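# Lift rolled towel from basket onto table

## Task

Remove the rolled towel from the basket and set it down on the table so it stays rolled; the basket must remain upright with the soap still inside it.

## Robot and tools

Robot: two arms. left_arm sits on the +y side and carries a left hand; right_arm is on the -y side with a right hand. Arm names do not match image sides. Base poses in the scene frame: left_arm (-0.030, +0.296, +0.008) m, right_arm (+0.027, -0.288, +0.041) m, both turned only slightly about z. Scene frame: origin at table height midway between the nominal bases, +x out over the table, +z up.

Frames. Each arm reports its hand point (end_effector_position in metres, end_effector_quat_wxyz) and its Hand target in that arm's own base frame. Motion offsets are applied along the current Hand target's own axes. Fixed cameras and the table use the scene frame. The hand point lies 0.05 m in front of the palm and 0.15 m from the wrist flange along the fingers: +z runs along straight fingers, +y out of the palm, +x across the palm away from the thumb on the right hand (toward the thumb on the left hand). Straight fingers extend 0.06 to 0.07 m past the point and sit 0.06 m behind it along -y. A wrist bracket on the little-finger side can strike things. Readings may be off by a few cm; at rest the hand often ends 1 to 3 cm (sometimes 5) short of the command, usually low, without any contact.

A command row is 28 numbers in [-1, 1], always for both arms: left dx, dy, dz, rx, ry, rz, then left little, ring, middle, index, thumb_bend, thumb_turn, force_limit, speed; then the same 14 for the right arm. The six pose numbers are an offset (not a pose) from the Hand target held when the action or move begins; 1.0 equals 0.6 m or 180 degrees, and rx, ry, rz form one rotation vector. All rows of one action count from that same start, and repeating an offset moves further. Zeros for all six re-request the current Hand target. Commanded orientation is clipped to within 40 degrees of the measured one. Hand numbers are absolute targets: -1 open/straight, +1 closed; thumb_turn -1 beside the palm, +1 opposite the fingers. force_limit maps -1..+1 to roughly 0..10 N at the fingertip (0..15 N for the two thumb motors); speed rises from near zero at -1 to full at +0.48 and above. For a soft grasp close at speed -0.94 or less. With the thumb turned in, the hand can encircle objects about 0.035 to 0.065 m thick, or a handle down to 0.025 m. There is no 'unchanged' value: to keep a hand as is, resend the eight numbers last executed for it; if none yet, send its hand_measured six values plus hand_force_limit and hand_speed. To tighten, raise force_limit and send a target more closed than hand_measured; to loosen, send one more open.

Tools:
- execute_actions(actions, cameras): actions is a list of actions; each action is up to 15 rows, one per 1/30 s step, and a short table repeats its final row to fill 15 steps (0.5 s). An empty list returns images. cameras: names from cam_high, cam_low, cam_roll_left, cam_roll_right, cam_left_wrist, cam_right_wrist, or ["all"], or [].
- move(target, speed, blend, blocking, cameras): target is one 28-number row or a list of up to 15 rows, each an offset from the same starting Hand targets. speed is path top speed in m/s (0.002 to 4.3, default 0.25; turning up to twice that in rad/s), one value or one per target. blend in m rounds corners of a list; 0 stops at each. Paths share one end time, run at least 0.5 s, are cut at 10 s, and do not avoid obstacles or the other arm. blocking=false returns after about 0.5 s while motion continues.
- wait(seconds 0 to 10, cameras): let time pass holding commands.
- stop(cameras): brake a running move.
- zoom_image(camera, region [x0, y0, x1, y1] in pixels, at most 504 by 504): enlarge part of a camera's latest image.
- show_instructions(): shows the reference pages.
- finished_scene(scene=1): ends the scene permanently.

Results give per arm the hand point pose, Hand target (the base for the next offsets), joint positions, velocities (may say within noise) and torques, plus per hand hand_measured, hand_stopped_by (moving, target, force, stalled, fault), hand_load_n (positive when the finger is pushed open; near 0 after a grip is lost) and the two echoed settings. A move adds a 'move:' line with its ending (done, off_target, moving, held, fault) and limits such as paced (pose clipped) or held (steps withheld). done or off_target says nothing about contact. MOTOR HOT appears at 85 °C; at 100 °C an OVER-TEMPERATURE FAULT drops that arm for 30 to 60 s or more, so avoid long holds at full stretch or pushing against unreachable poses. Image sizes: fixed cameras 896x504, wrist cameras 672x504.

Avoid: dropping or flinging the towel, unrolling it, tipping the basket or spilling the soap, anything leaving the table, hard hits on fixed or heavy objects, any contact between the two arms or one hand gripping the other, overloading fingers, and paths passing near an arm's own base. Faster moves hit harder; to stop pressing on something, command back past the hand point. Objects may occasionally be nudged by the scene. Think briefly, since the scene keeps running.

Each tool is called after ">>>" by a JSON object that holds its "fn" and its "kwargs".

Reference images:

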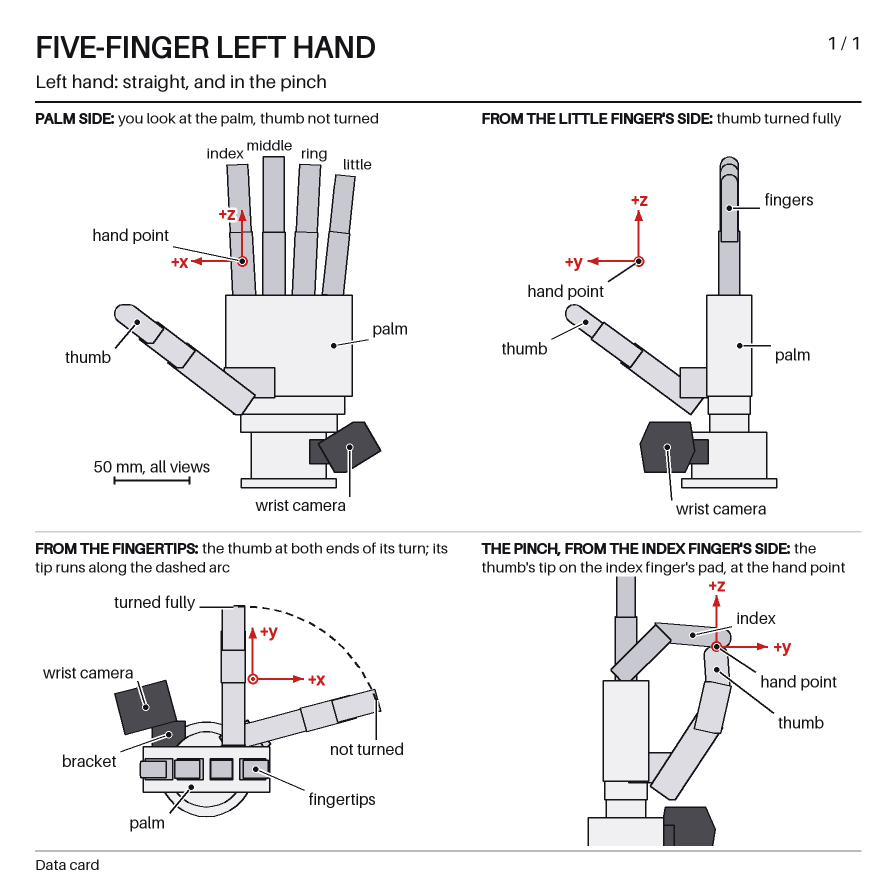

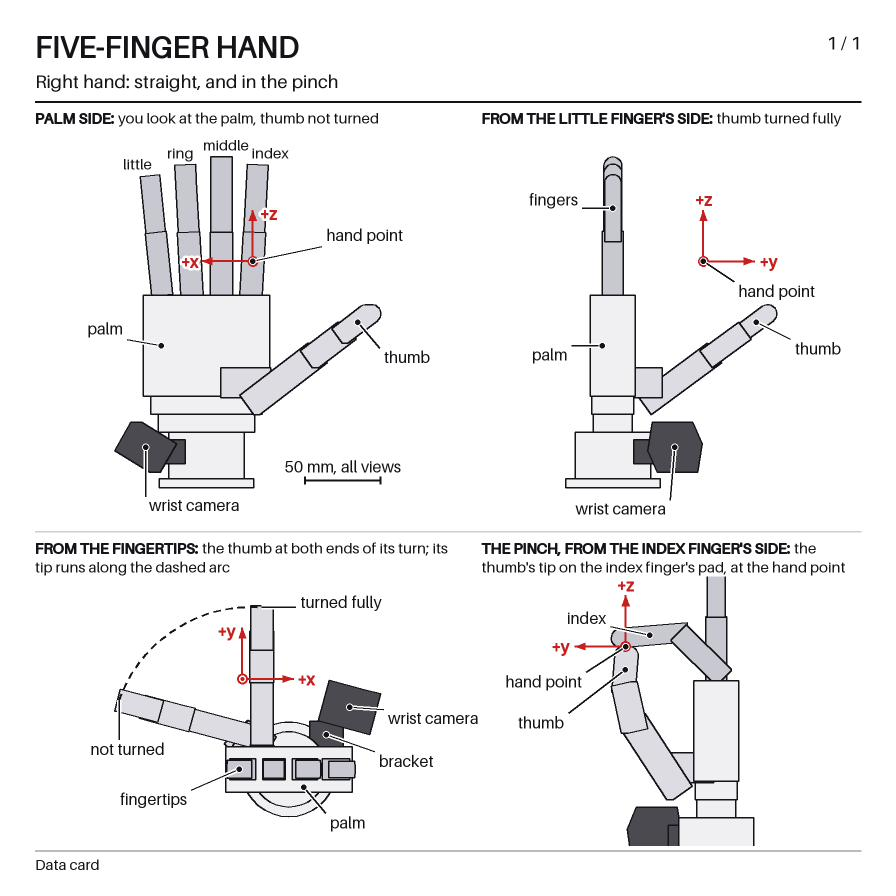

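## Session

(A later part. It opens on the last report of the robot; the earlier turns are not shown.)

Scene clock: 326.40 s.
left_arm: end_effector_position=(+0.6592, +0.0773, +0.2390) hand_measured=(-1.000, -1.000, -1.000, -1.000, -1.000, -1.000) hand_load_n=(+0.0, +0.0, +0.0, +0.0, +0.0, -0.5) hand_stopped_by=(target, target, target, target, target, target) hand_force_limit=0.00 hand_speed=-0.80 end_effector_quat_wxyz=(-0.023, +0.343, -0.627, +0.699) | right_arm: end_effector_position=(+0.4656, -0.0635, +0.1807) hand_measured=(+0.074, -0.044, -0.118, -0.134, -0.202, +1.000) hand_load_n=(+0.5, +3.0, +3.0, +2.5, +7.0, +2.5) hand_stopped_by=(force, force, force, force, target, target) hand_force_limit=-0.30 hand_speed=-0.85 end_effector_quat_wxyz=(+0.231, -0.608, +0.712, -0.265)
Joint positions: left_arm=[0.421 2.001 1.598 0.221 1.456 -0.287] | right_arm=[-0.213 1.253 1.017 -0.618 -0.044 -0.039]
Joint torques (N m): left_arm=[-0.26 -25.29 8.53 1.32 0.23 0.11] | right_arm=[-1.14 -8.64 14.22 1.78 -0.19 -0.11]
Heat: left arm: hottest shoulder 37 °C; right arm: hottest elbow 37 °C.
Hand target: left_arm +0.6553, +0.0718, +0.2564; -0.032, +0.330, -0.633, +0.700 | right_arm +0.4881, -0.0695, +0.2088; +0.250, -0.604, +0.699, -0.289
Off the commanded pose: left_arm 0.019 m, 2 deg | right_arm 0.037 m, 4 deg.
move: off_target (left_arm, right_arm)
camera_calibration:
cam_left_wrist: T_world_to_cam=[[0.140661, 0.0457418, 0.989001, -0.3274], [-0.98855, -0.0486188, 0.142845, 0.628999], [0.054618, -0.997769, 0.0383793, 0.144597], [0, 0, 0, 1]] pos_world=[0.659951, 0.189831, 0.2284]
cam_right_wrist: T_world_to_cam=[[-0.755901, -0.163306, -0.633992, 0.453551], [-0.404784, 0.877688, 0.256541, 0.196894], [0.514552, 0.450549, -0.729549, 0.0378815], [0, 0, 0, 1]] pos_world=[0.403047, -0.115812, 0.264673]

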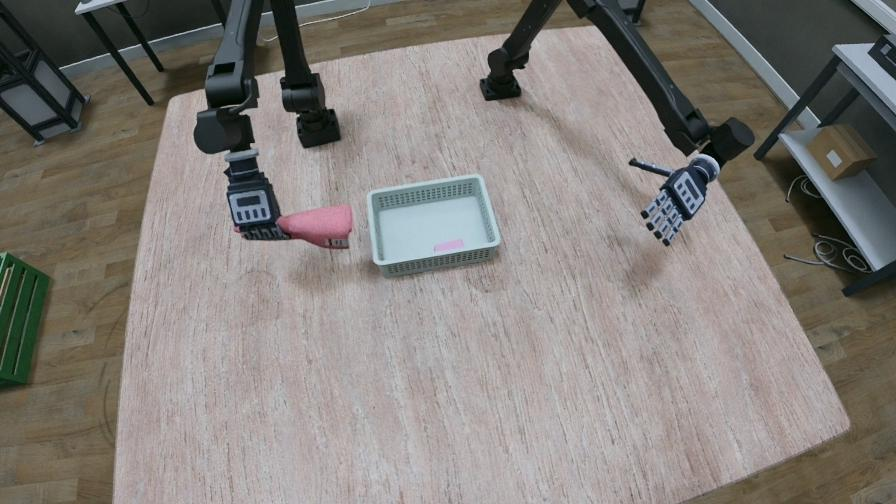

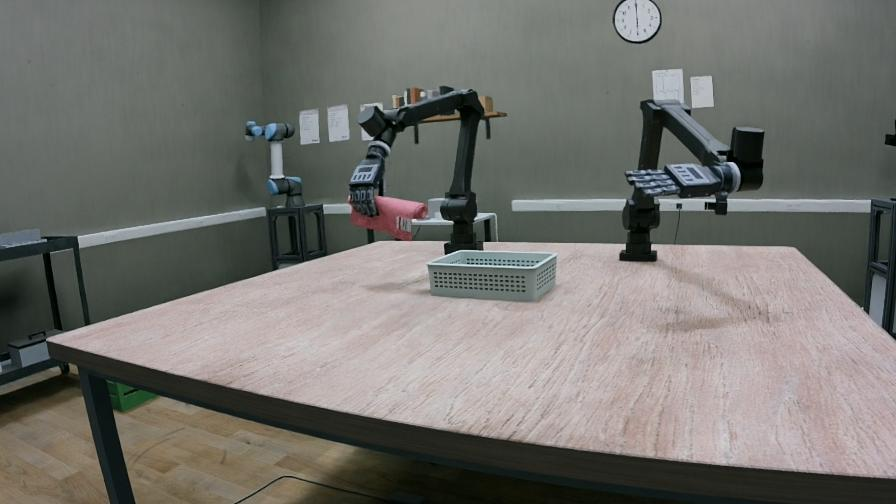

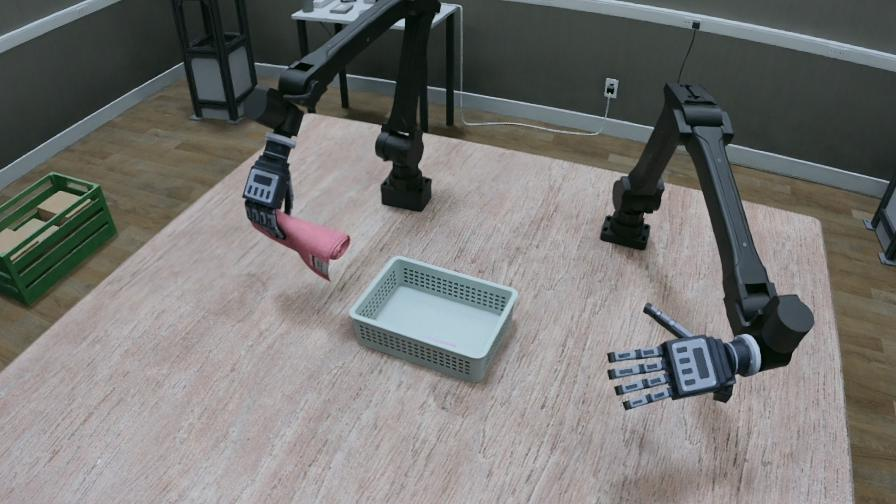

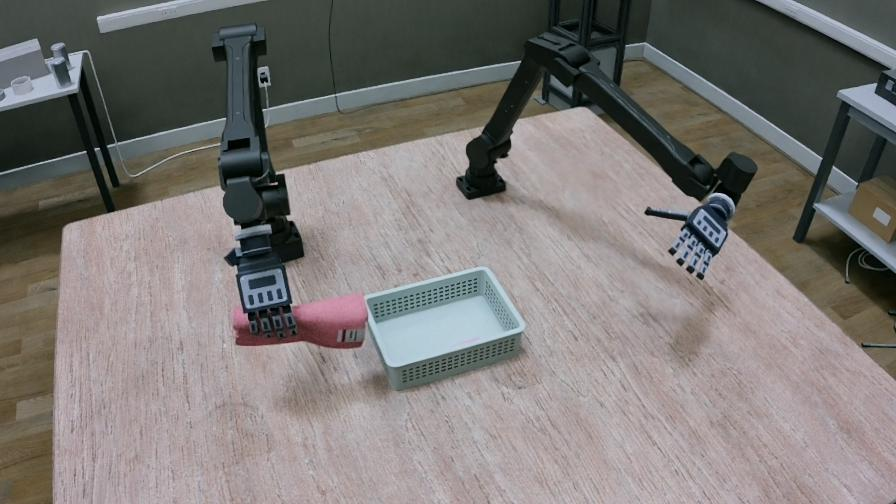

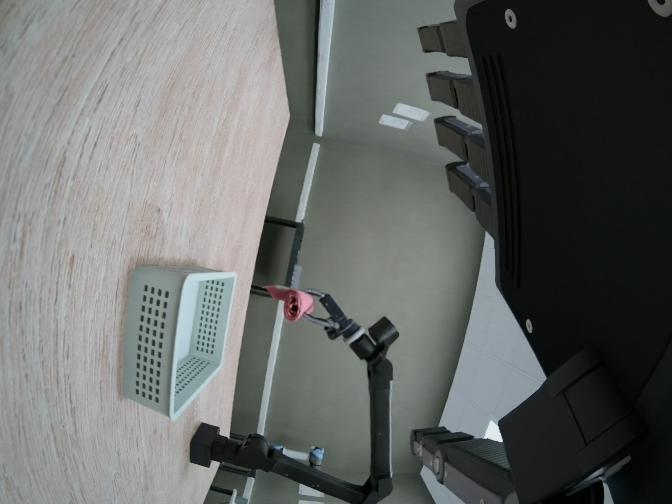

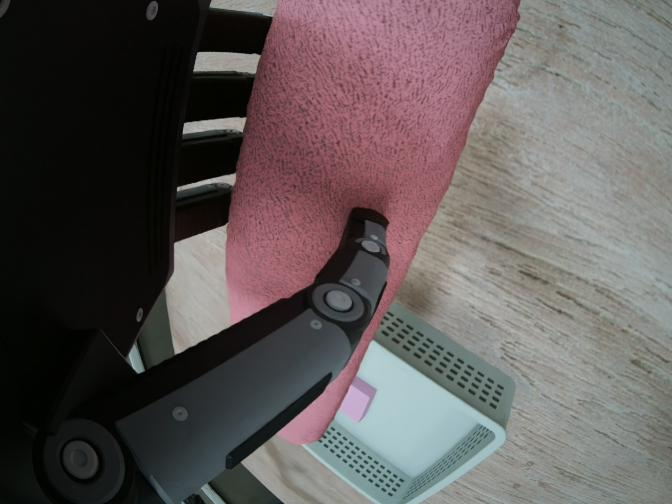

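>>> {"fn": "move", "kwargs": {"target": [0,0,0,0,0,0,-1,-1,-1,-1,-1,-1,0,-0.8,0.0495,0.1362,0.1465,0,0,0,0.1,0.15,0.15,0.1,-0.2,1,-0.3,-0.85], "speed": 0.12, "cameras": ["cam_low","cam_roll_left","cam_roll_right","cam_left_wrist","cam_high"]}}

>>> {"fn": "zoom_image", "kwargs": {"camera": "cam_low", "region": [300, 160, 500, 310]}}

>>> {"fn": "zoom_image", "kwargs": {"camera": "cam_left_wrist", "region": [200, 240, 400, 390]}}

Scene clock: 337.07 s.
left_arm: end_effector_position=(+0.6592, +0.0773, +0.2390) hand_measured=(-1.000, -1.000, -1.000, -1.000, -1.000, -1.000) hand_load_n=(+0.0, +0.0, +0.0, +0.0, +0.0, -0.5) hand_stopped_by=(target, target, target, target, target, target) hand_force_limit=0.00 hand_speed=-0.80 end_effector_quat_wxyz=(-0.023, +0.343, -0.627, +0.699) | right_arm: end_effector_position=(+0.4806, -0.0941, +0.0826) hand_measured=(+0.074, -0.044, -0.118, -0.134, -0.202, +1.000) hand_load_n=(+0.5, +3.5, +3.0, +2.5, +6.5, +3.0) hand_stopped_by=(force, force, force, force, target, target) hand_force_limit=-0.30 hand_speed=-0.85 end_effector_quat_wxyz=(+0.243, -0.605, +0.706, -0.277)
Joint positions: left_arm=[0.421 2.001 1.598 0.221 1.456 -0.287] | right_arm=[-0.282 1.402 0.864 -0.283 -0.095 -0.091]
Joint torques (N m): left_arm=[-0.26 -25.11 8.51 1.32 0.22 0.1] | right_arm=[-1.44 -10.34 9.17 2.02 -0.22 -0.13]
Heat: left arm: hottest shoulder 38 °C; right arm: hottest elbow 37 °C.
Hand target: left_arm +0.6553, +0.0718, +0.2564; -0.032, +0.330, -0.633, +0.700 | right_arm +0.4881, -0.0994, +0.0891; +0.250, -0.604, +0.699, -0.289
Off the commanded pose: left_arm 0.019 m, 2 deg | right_arm 0.011 m, 2 deg.
move: off_target (left_arm, right_arm)
camera_calibration:
cam_left_wrist: T_world_to_cam=[[0.140661, 0.0457418, 0.989001, -0.3274], [-0.98855, -0.0486188, 0.142845, 0.628999], [0.054618, -0.997769, 0.0383793, 0.144597], [0, 0, 0, 1]] pos_world=[0.659951, 0.189831, 0.2284]
Images, in order (width x height): cam_high 896x504, cam_low 896x504, cam_roll_left 896x504, cam_roll_right 896x504, cam_left_wrist 672x504.

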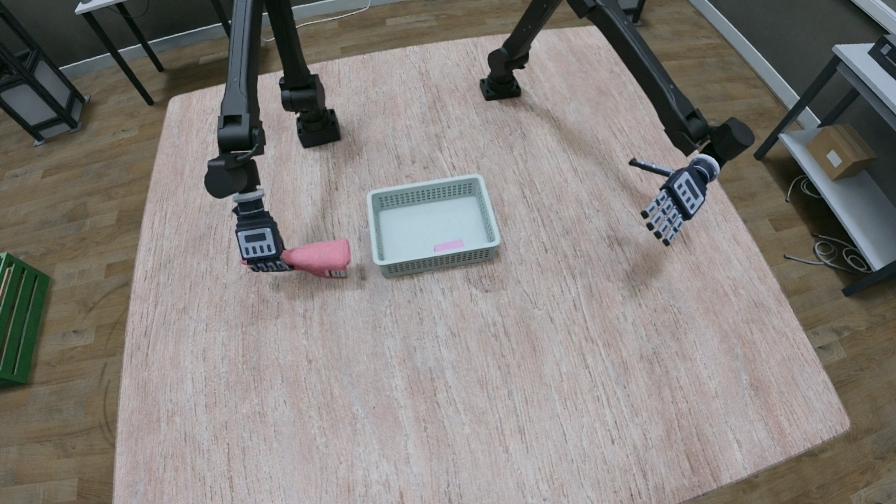

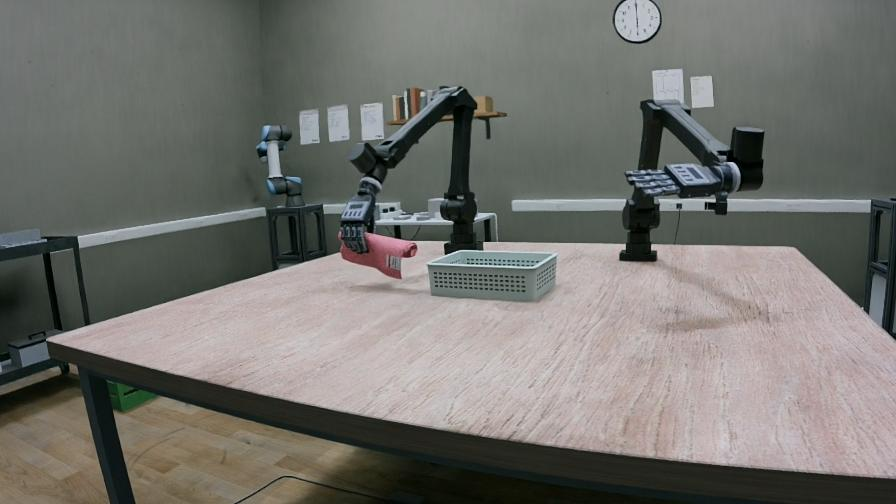

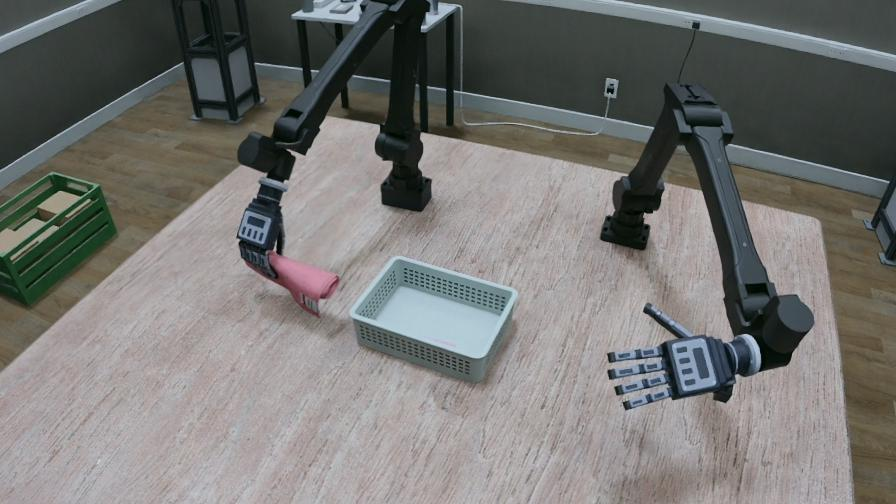

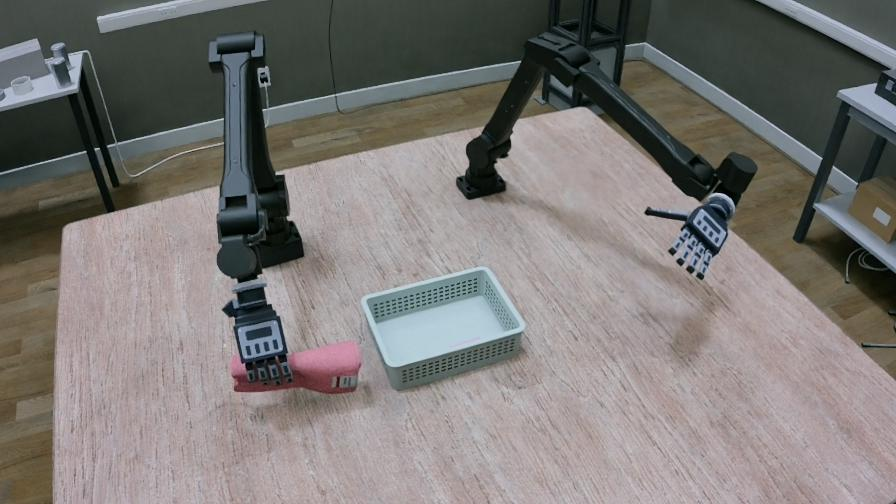

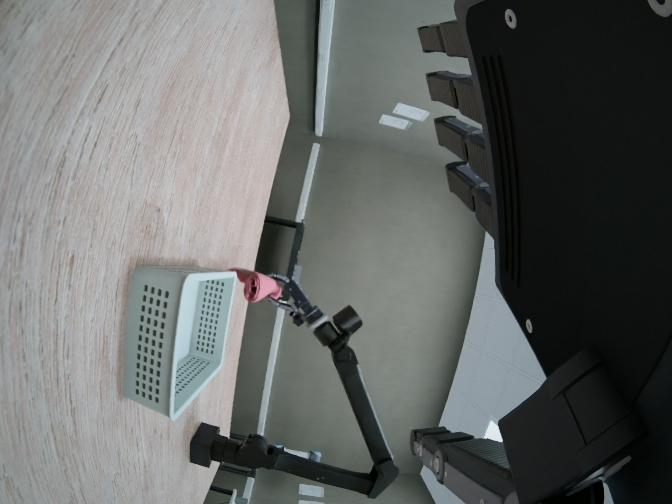

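Scaled by 2.520.

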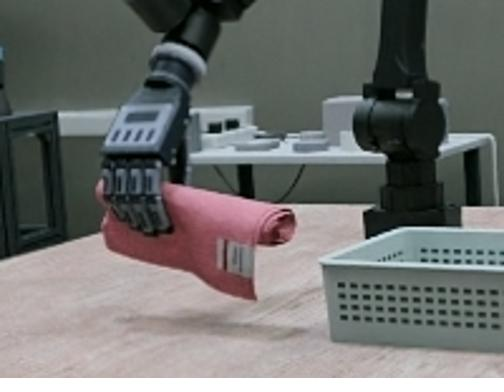

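Scaled by 2.520 from the camera's 672x504 image, which has a finer 960x720 frame.

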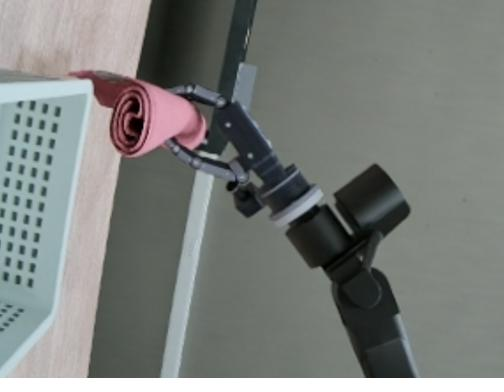

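>>> {"fn": "move", "kwargs": {"target": [[0,0,0,0,0,0,-1,-1,-1,-1,-1,-1,0,-0.8,0,0.0412,0.0412,0,0,0,0.1,0.15,0.15,0.1,-0.2,1,-0.3,-0.85],[0,0,0,0,0,0,-1,-1,-1,-1,-1,-1,0,-0.8,0.0005,0.0027,0.1907,0,0,0,0.1,0.15,0.15,0.1,-0.2,1,-0.3,-0.85]], "speed": 0.06, "blend": [0.01,0], "cameras": ["cam_low","cam_roll_left","cam_roll_right","cam_left_wrist","cam_high","cam_right_wrist"]}}

>>> {"fn": "zoom_image", "kwargs": {"camera": "cam_low", "region": [300, 180, 500, 330]}}

>>> {"fn": "zoom_image", "kwargs": {"camera": "cam_left_wrist", "region": [150, 200, 350, 350]}}

>>> {"fn": "zoom_image", "kwargs": {"camera": "cam_roll_left", "region": [200, 220, 400, 390]}}

Scene clock: 354.03 s.
left_arm: end_effector_position=(+0.6592, +0.0773, +0.2390) hand_measured=(-1.000, -1.000, -1.000, -1.000, -1.000, -1.000) hand_load_n=(+0.0, +0.0, +0.0, +0.0, +0.0, +0.0) hand_stopped_by=(target, target, target, target, target, target) hand_force_limit=0.00 hand_speed=-0.80 end_effector_quat_wxyz=(-0.023, +0.343, -0.627, +0.699) | right_arm: end_effector_position=(+0.5390, -0.1076, -0.0076) hand_measured=(+0.074, -0.044, -0.118, -0.134, -0.202, +1.000) hand_load_n=(+0.5, +3.5, +3.0, +2.0, +6.0, +3.0) hand_stopped_by=(force, force, force, force, target, target) hand_force_limit=-0.30 hand_speed=-0.85 end_effector_quat_wxyz=(+0.235, -0.610, +0.708, -0.269)
Joint positions: left_arm=[0.421 2.001 1.598 0.221 1.456 -0.287] | right_arm=[-0.273 1.711 0.95 -0.082 -0.088 -0.091]
Joint torques (N m): left_arm=[-0.21 -25.23 8.51 1.33 0.23 0.11] | right_arm=[-0.32 -12.98 11.49 1.94 0.07 0.07]
Heat: left arm: hottest shoulder 38 °C; right arm: hottest elbow 36 °C.
Hand target: left_arm +0.6553, +0.0718, +0.2564; -0.032, +0.330, -0.633, +0.700 | right_arm +0.5668, -0.1113, +0.0068; +0.250, -0.604, +0.699, -0.289
Off the commanded pose: left_arm 0.019 m, 2 deg | right_arm 0.032 m, 3 deg.
move: off_target (left_arm, right_arm)
camera_calibration:
cam_left_wrist: T_world_to_cam=[[0.140661, 0.0457418, 0.989001, -0.3274], [-0.98855, -0.0486188, 0.142845, 0.628999], [0.054618, -0.997769, 0.0383793, 0.144597], [0, 0, 0, 1]] pos_world=[0.659951, 0.189831, 0.2284]
cam_right_wrist: T_world_to_cam=[[-0.746351, -0.172509, -0.642807, 0.376224], [-0.415622, 0.875157, 0.247707, 0.319131], [0.519825, 0.452041, -0.724873, -0.120057], [0, 0, 0, 1]] pos_world=[0.475842, -0.160117, 0.0757622]

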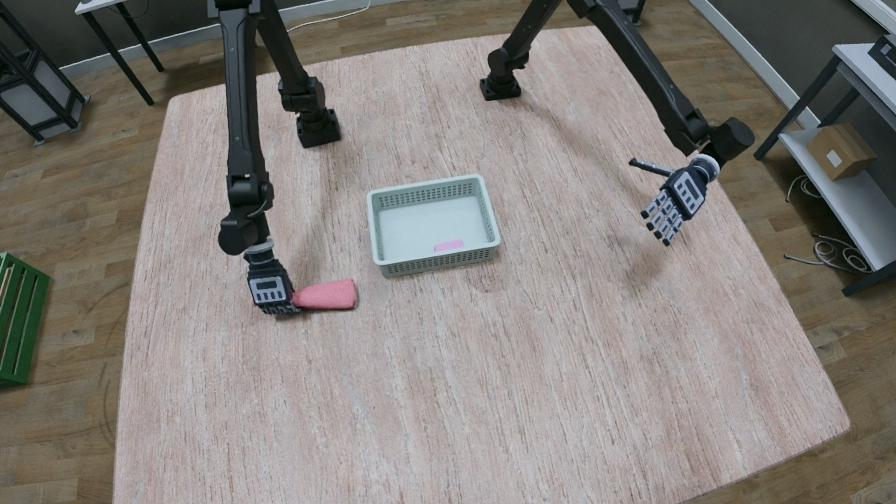

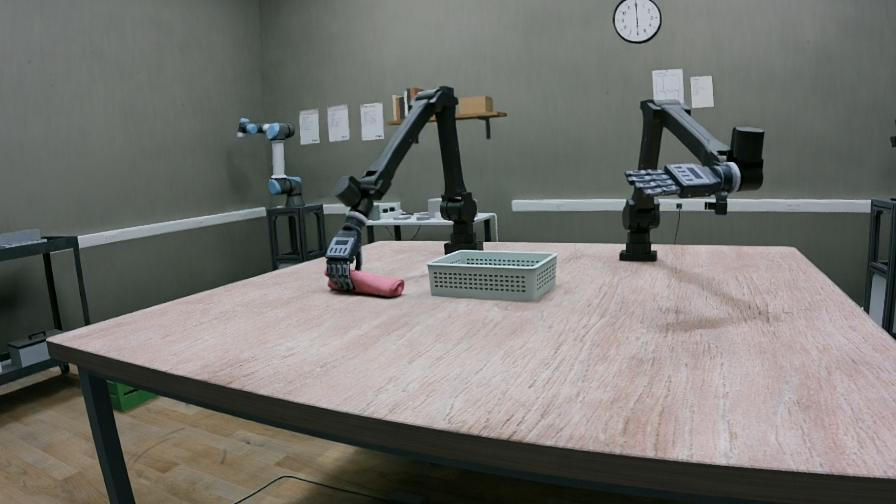

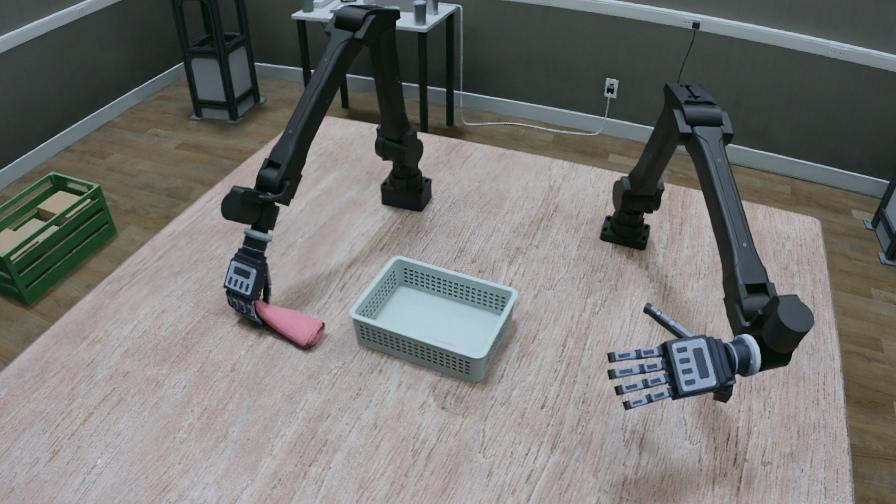

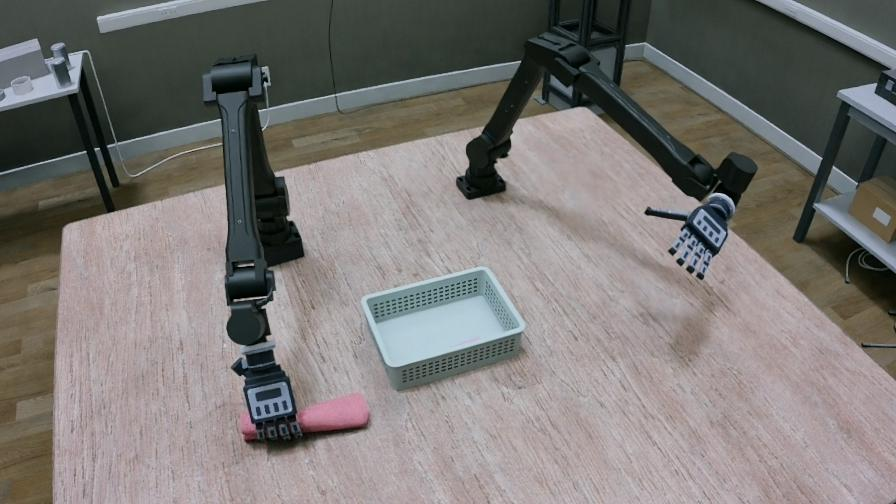

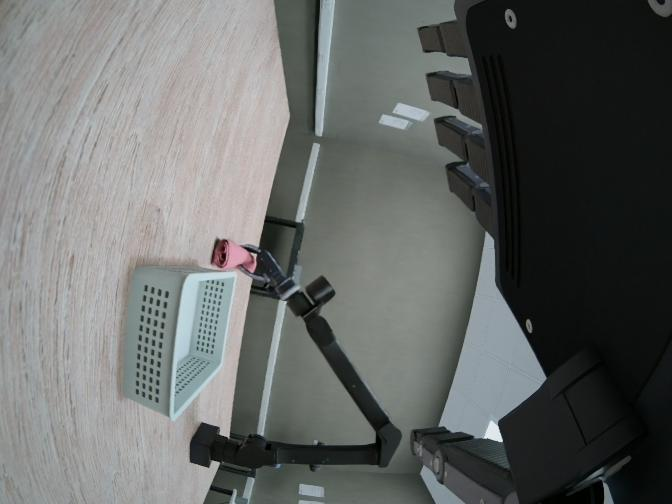

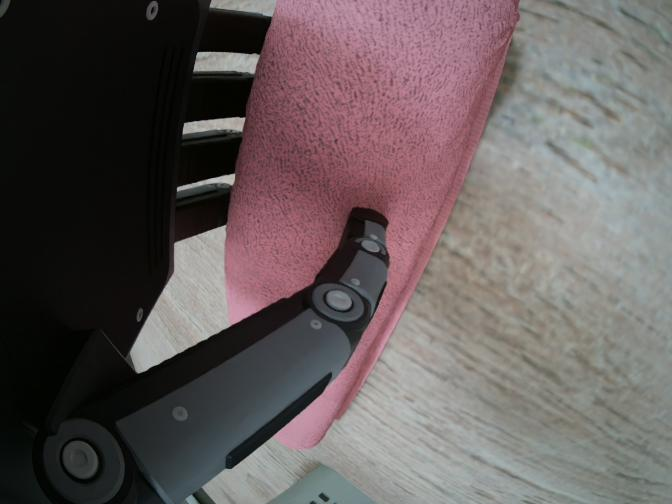

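Scaled by 2.520.

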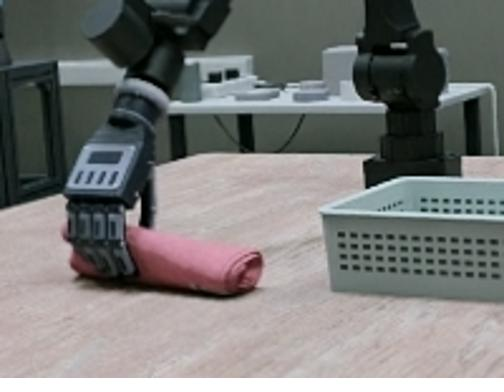

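Scaled by 2.520 from the camera's 672x504 image, which has a finer 960x720 frame.

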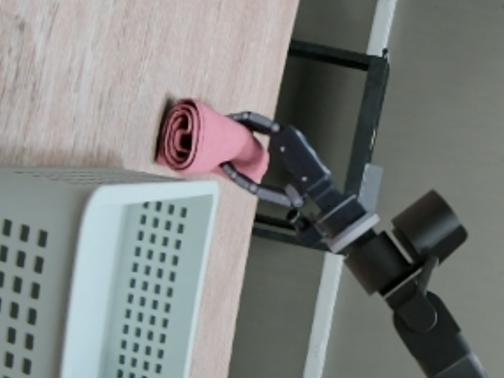

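Scaled by 2.520.

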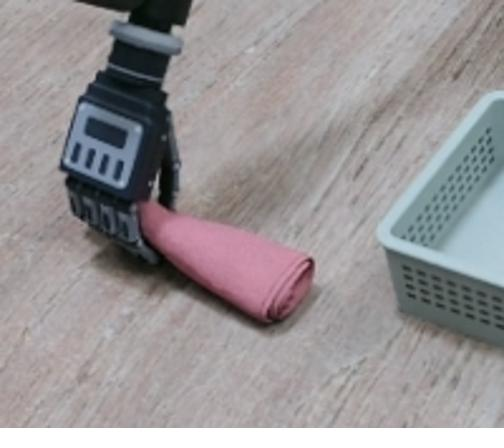

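>>> {"fn": "move", "kwargs": {"target": [0,0,0,0,0,0,-1,-1,-1,-1,-1,-1,0,-0.8,0.0016,0.0307,-0.0167,0,0,0,0.1,0.15,0.15,0.1,-0.2,1,-0.3,-0.85], "speed": 0.05, "cameras": []}}

>>> {"fn": "move", "kwargs": {"target": [0,0,0,0,0,0,-1,-1,-1,-1,-1,-1,0,-0.8,0,0,0,0,0,0,-0.6,-0.6,-0.6,-0.6,-1,1,-0.3,-0.5], "speed": 0.05, "cameras": ["cam_high","cam_roll_left","cam_low","cam_right_wrist"]}}

>>> {"fn": "zoom_image", "kwargs": {"camera": "cam_low", "region": [300, 180, 500, 330]}}

>>> {"fn": "zoom_image", "kwargs": {"camera": "cam_roll_left", "region": [200, 220, 400, 390]}}

Scene clock: 370.50 s.
left_arm: end_effector_position=(+0.6592, +0.0773, +0.2390) hand_measured=(-1.000, -1.000, -1.000, -1.000, -1.000, -1.000) hand_load_n=(+0.0, +0.0, +0.0, +0.0, +0.0, -0.5) hand_stopped_by=(target, target, target, target, target, target) hand_force_limit=0.00 hand_speed=-0.80 end_effector_quat_wxyz=(-0.023, +0.343, -0.627, +0.699) | right_arm: end_effector_position=(+0.5421, -0.1085, -0.0072) hand_measured=(+0.074, -0.044, -0.118, -0.134, -0.202, +1.000) hand_load_n=(+1.0, +3.5, +3.0, +2.0, +6.5, +3.0) hand_stopped_by=(force, force, force, force, target, target) hand_force_limit=-0.30 hand_speed=-0.85 end_effector_quat_wxyz=(+0.242, -0.607, +0.704, -0.279)
Joint positions: left_arm=[0.421 2.001 1.598 0.221 1.456 -0.287] | right_arm=[-0.273 1.711 0.939 -0.045 -0.088 -0.091]
Joint torques (N m): left_arm=[-0.21 -25.23 8.53 1.33 0.23 0.1] | right_arm=[-0.85 -14.97 7.23 1.89 -0.09 0]
Heat: left arm: hottest shoulder 38 °C; right arm: hottest elbow 35 °C.
Hand target: left_arm +0.6553, +0.0718, +0.2564; -0.032, +0.330, -0.633, +0.700 | right_arm +0.5468, -0.1093, +0.0009; +0.250, -0.604, +0.699, -0.289
Off the commanded pose: left_arm 0.019 m, 2 deg | right_arm 0.009 m, 2 deg.
move: off_target (left_arm)
No camera images: "cameras" was empty.

Scene clock: 371.90 s.
left_arm: end_effector_position=(+0.6592, +0.0773, +0.2390) hand_measured=(-1.000, -1.000, -1.000, -1.000, -1.000, -1.000) hand_load_n=(+0.0, +0.0, -0.5, +0.0, +0.0, -0.5) hand_stopped_by=(target, target, target, target, target, target) hand_force_limit=0.00 hand_speed=-0.80 end_effector_quat_wxyz=(-0.023, +0.343, -0.627, +0.699) | right_arm: end_effector_position=(+0.5406, -0.1081, -0.0085) hand_measured=(-0.600, -0.600, -0.600, -0.600, -1.000, +1.000) hand_load_n=(+0.0, +0.0, +0.0, +0.0, +0.0, +0.0) hand_stopped_by=(target, target, target, target, target, target) hand_force_limit=-0.30 hand_speed=-0.50 end_effector_quat_wxyz=(+0.241, -0.607, +0.704, -0.278)
Joint positions: left_arm=[0.421 2.001 1.598 0.221 1.456 -0.287] | right_arm=[-0.273 1.711 0.936 -0.045 -0.088 -0.091]
Joint torques (N m): left_arm=[-0.26 -25.23 8.51 1.31 0.23 0.11] | right_arm=[-0.91 -14.97 7.42 1.89 -0.1 0]
Heat: left arm: hottest shoulder 38 °C; right arm: hottest elbow 35 °C.
Hand target: left_arm +0.6553, +0.0718, +0.2564; -0.032, +0.330, -0.633, +0.700 | right_arm +0.5467, -0.1093, +0.0009; +0.250, -0.604, +0.699, -0.289
Off the commanded pose: left_arm 0.019 m, 2 deg | right_arm 0.011 m, 2 deg.
move: off_target (left_arm, right_arm)
camera_calibration:
cam_right_wrist: T_world_to_cam=[[-0.731946, -0.176523, -0.658099, 0.368452], [-0.420946, 0.87664, 0.233039, 0.323414], [0.535779, 0.447597, -0.71596, -0.130411], [0, 0, 0, 1]] pos_world=[0.475699, -0.160105, 0.0737409]
Images, in order (width x height): cam_high 896x504, cam_low 896x504, cam_roll_left 896x504, cam_right_wrist 672x504.

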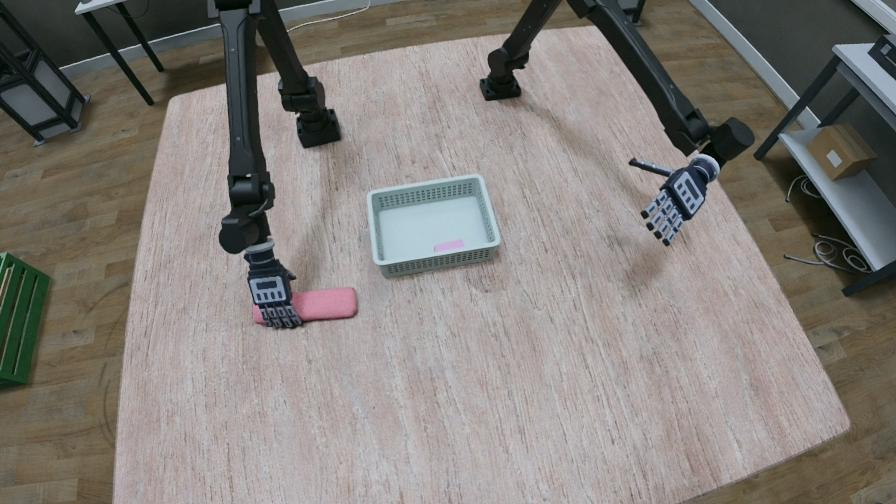

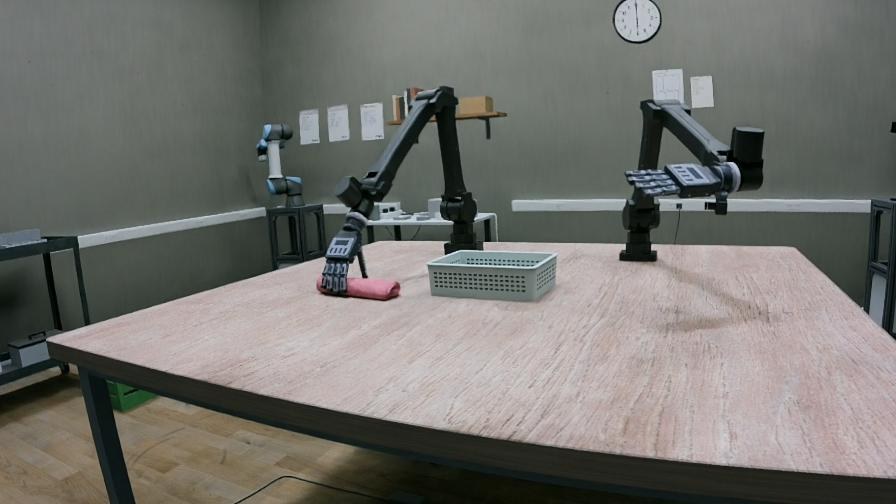

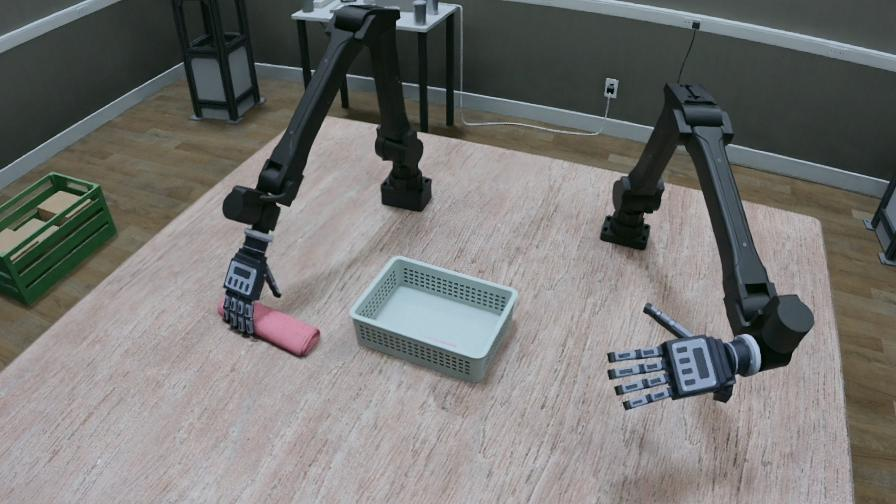

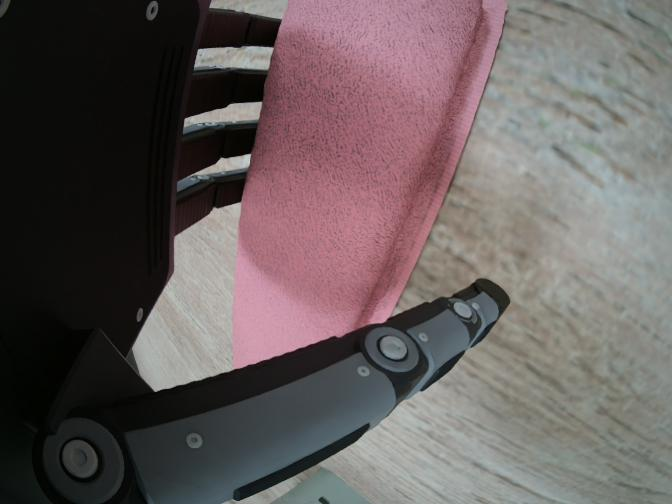

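Scaled by 2.520.

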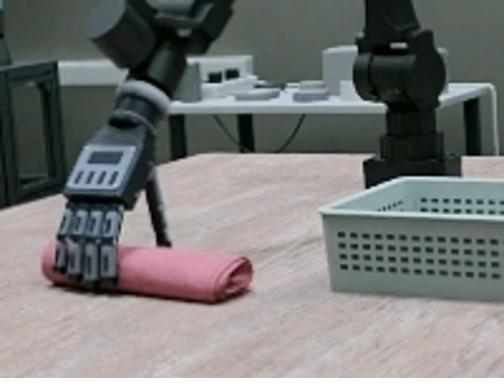

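Scaled by 2.520.

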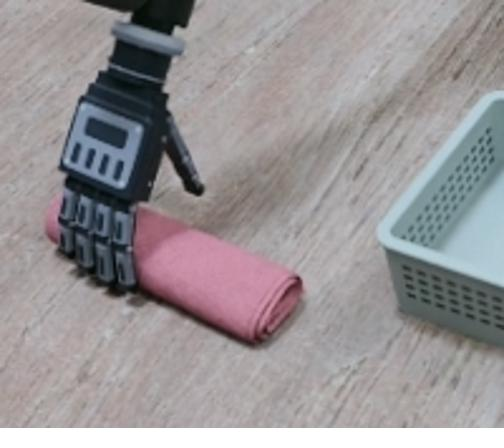

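>>> {"fn": "move", "kwargs": {"target": [0,0,0,0,0,0,-1,-1,-1,-1,-1,-1,0,-0.8,0,-0.2,-0.2,0,0,0,-0.95,-0.95,-0.95,-0.95,-1,1,-0.3,-0.3], "speed": 0.12, "cameras": ["all"]}}

>>> {"fn": "zoom_image", "kwargs": {"camera": "cam_low", "region": [300, 180, 600, 330]}}

>>> {"fn": "zoom_image", "kwargs": {"camera": "cam_high", "region": [220, 150, 520, 350]}}

Scene clock: 379.03 s.
left_arm: end_effector_position=(+0.6592, +0.0773, +0.2390) hand_measured=(-1.000, -1.000, -1.000, -1.000, -1.000, -1.000) hand_load_n=(+0.0, +0.0, +0.0, +0.0, +0.0, -0.5) hand_stopped_by=(target, target, target, target, target, target) hand_force_limit=0.00 hand_speed=-0.80 end_effector_quat_wxyz=(-0.023, +0.343, -0.627, +0.699) | right_arm: end_effector_position=(+0.5284, -0.1046, +0.1357) hand_measured=(-0.950, -0.950, -0.950, -0.950, -1.000, +1.000) hand_load_n=(+0.0, +0.0, +0.0, +0.0, +0.0, +0.0) hand_stopped_by=(target, target, target, target, target, target) hand_force_limit=-0.30 hand_speed=-0.30 end_effector_quat_wxyz=(+0.233, -0.611, +0.709, -0.265)
Joint positions: left_arm=[0.421 2.001 1.598 0.221 1.456 -0.287] | right_arm=[-0.273 1.476 1.109 -0.487 -0.088 -0.091]
Joint torques (N m): left_arm=[-0.21 -25.23 8.5 1.36 0.23 0.1] | right_arm=[-0.91 -13.74 13.75 0.98 -0.09 0.01]
Heat: left arm: hottest shoulder 38 °C; right arm: hottest elbow 35 °C.
Hand target: left_arm +0.6553, +0.0718, +0.2564; -0.032, +0.330, -0.633, +0.700 | right_arm +0.5470, -0.1092, +0.1707; +0.250, -0.604, +0.699, -0.289
Off the commanded pose: left_arm 0.019 m, 2 deg | right_arm 0.040 m, 4 deg.
move: off_target (left_arm, right_arm)
camera_calibration:
cam_left_wrist: T_world_to_cam=[[0.140661, 0.0457418, 0.989001, -0.3274], [-0.98855, -0.0486188, 0.142845, 0.628999], [0.054618, -0.997769, 0.0383793, 0.144597], [0, 0, 0, 1]] pos_world=[0.659951, 0.189831, 0.2284]
cam_right_wrist: T_world_to_cam=[[-0.752414, -0.170764, -0.636171, 0.463548], [-0.413243, 0.874473, 0.254022, 0.274523], [0.512937, 0.454023, -0.728532, -0.00767288], [0, 0, 0, 1]] pos_world=[0.46616, -0.157422, 0.219571]

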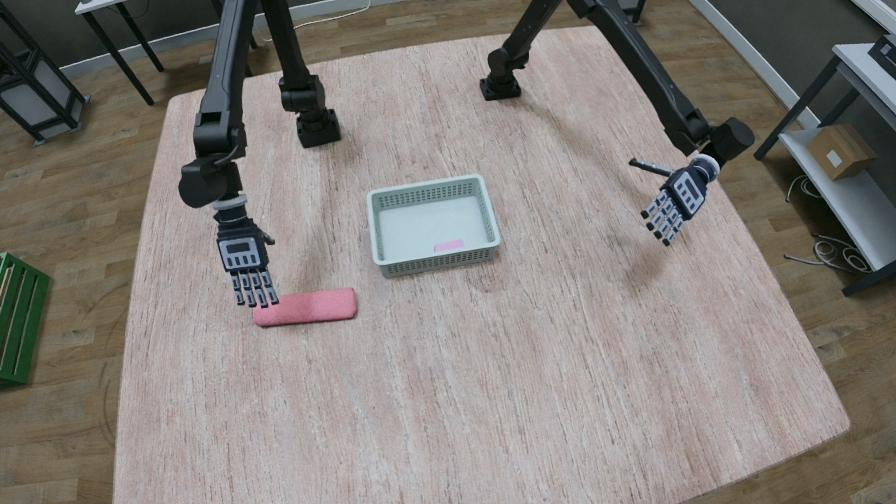

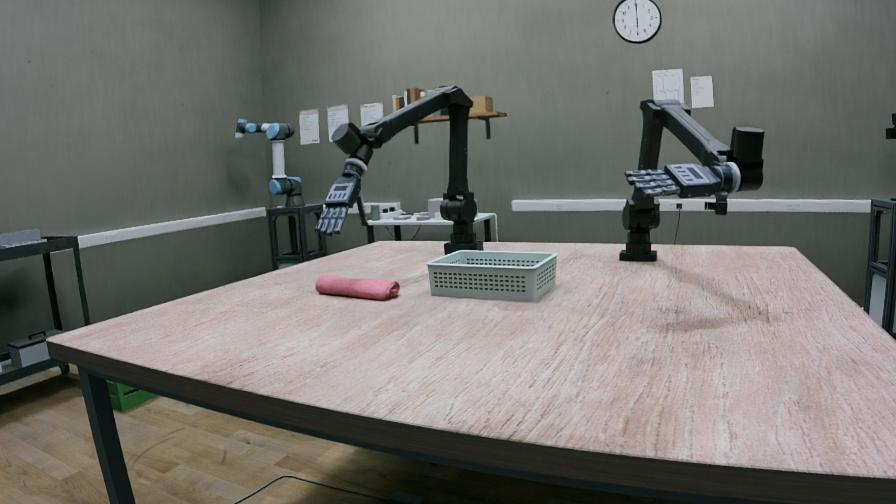

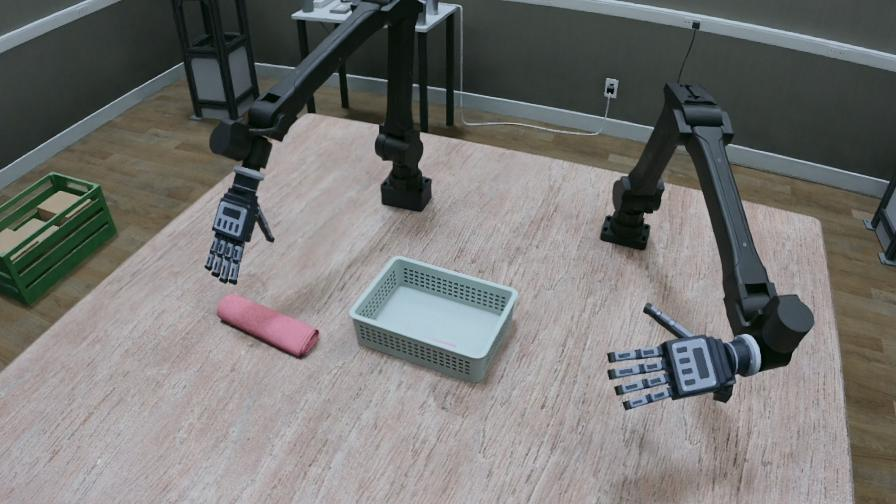

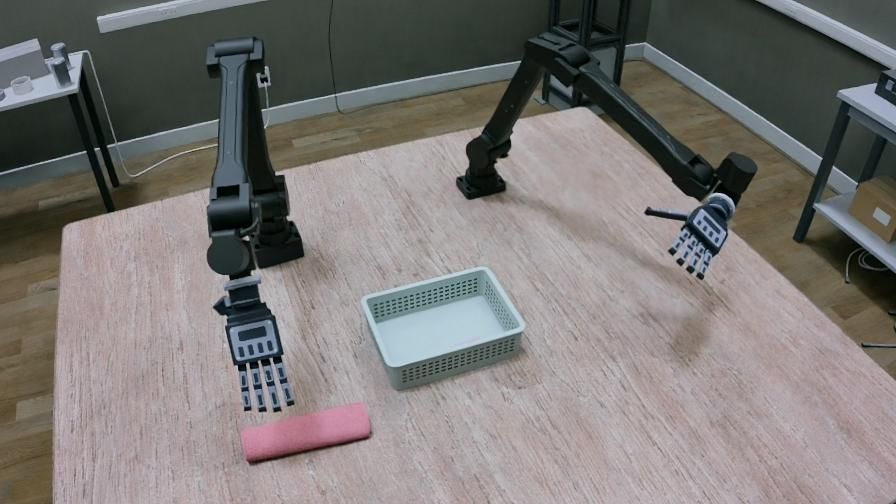

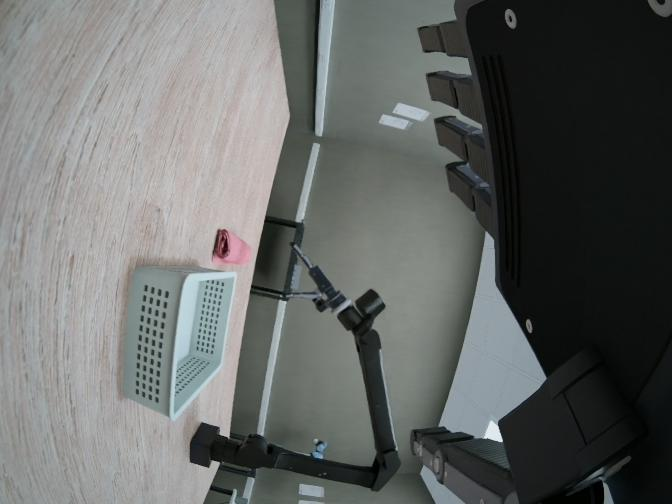

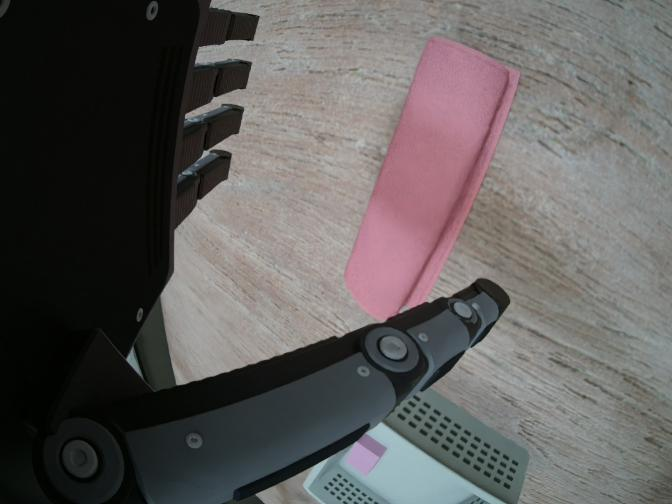

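Scaled by 1.680.

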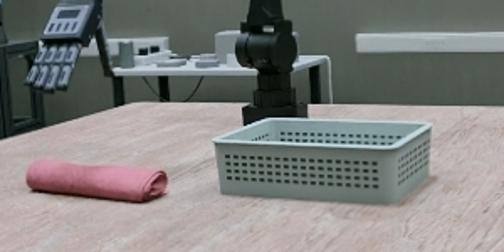

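Scaled by 1.680.

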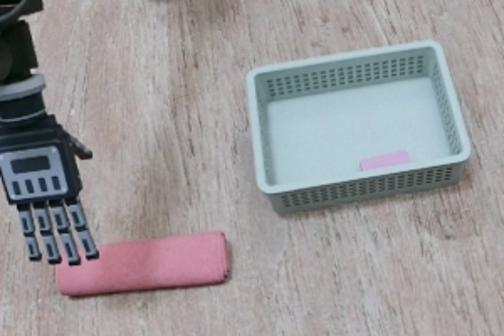

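The towel is on the table and still rolled. The basket is standing with the soap in it, and the hand is clear.

>>> {"fn": "finished_scene", "kwargs": {}}

The scene is finished: the task was done.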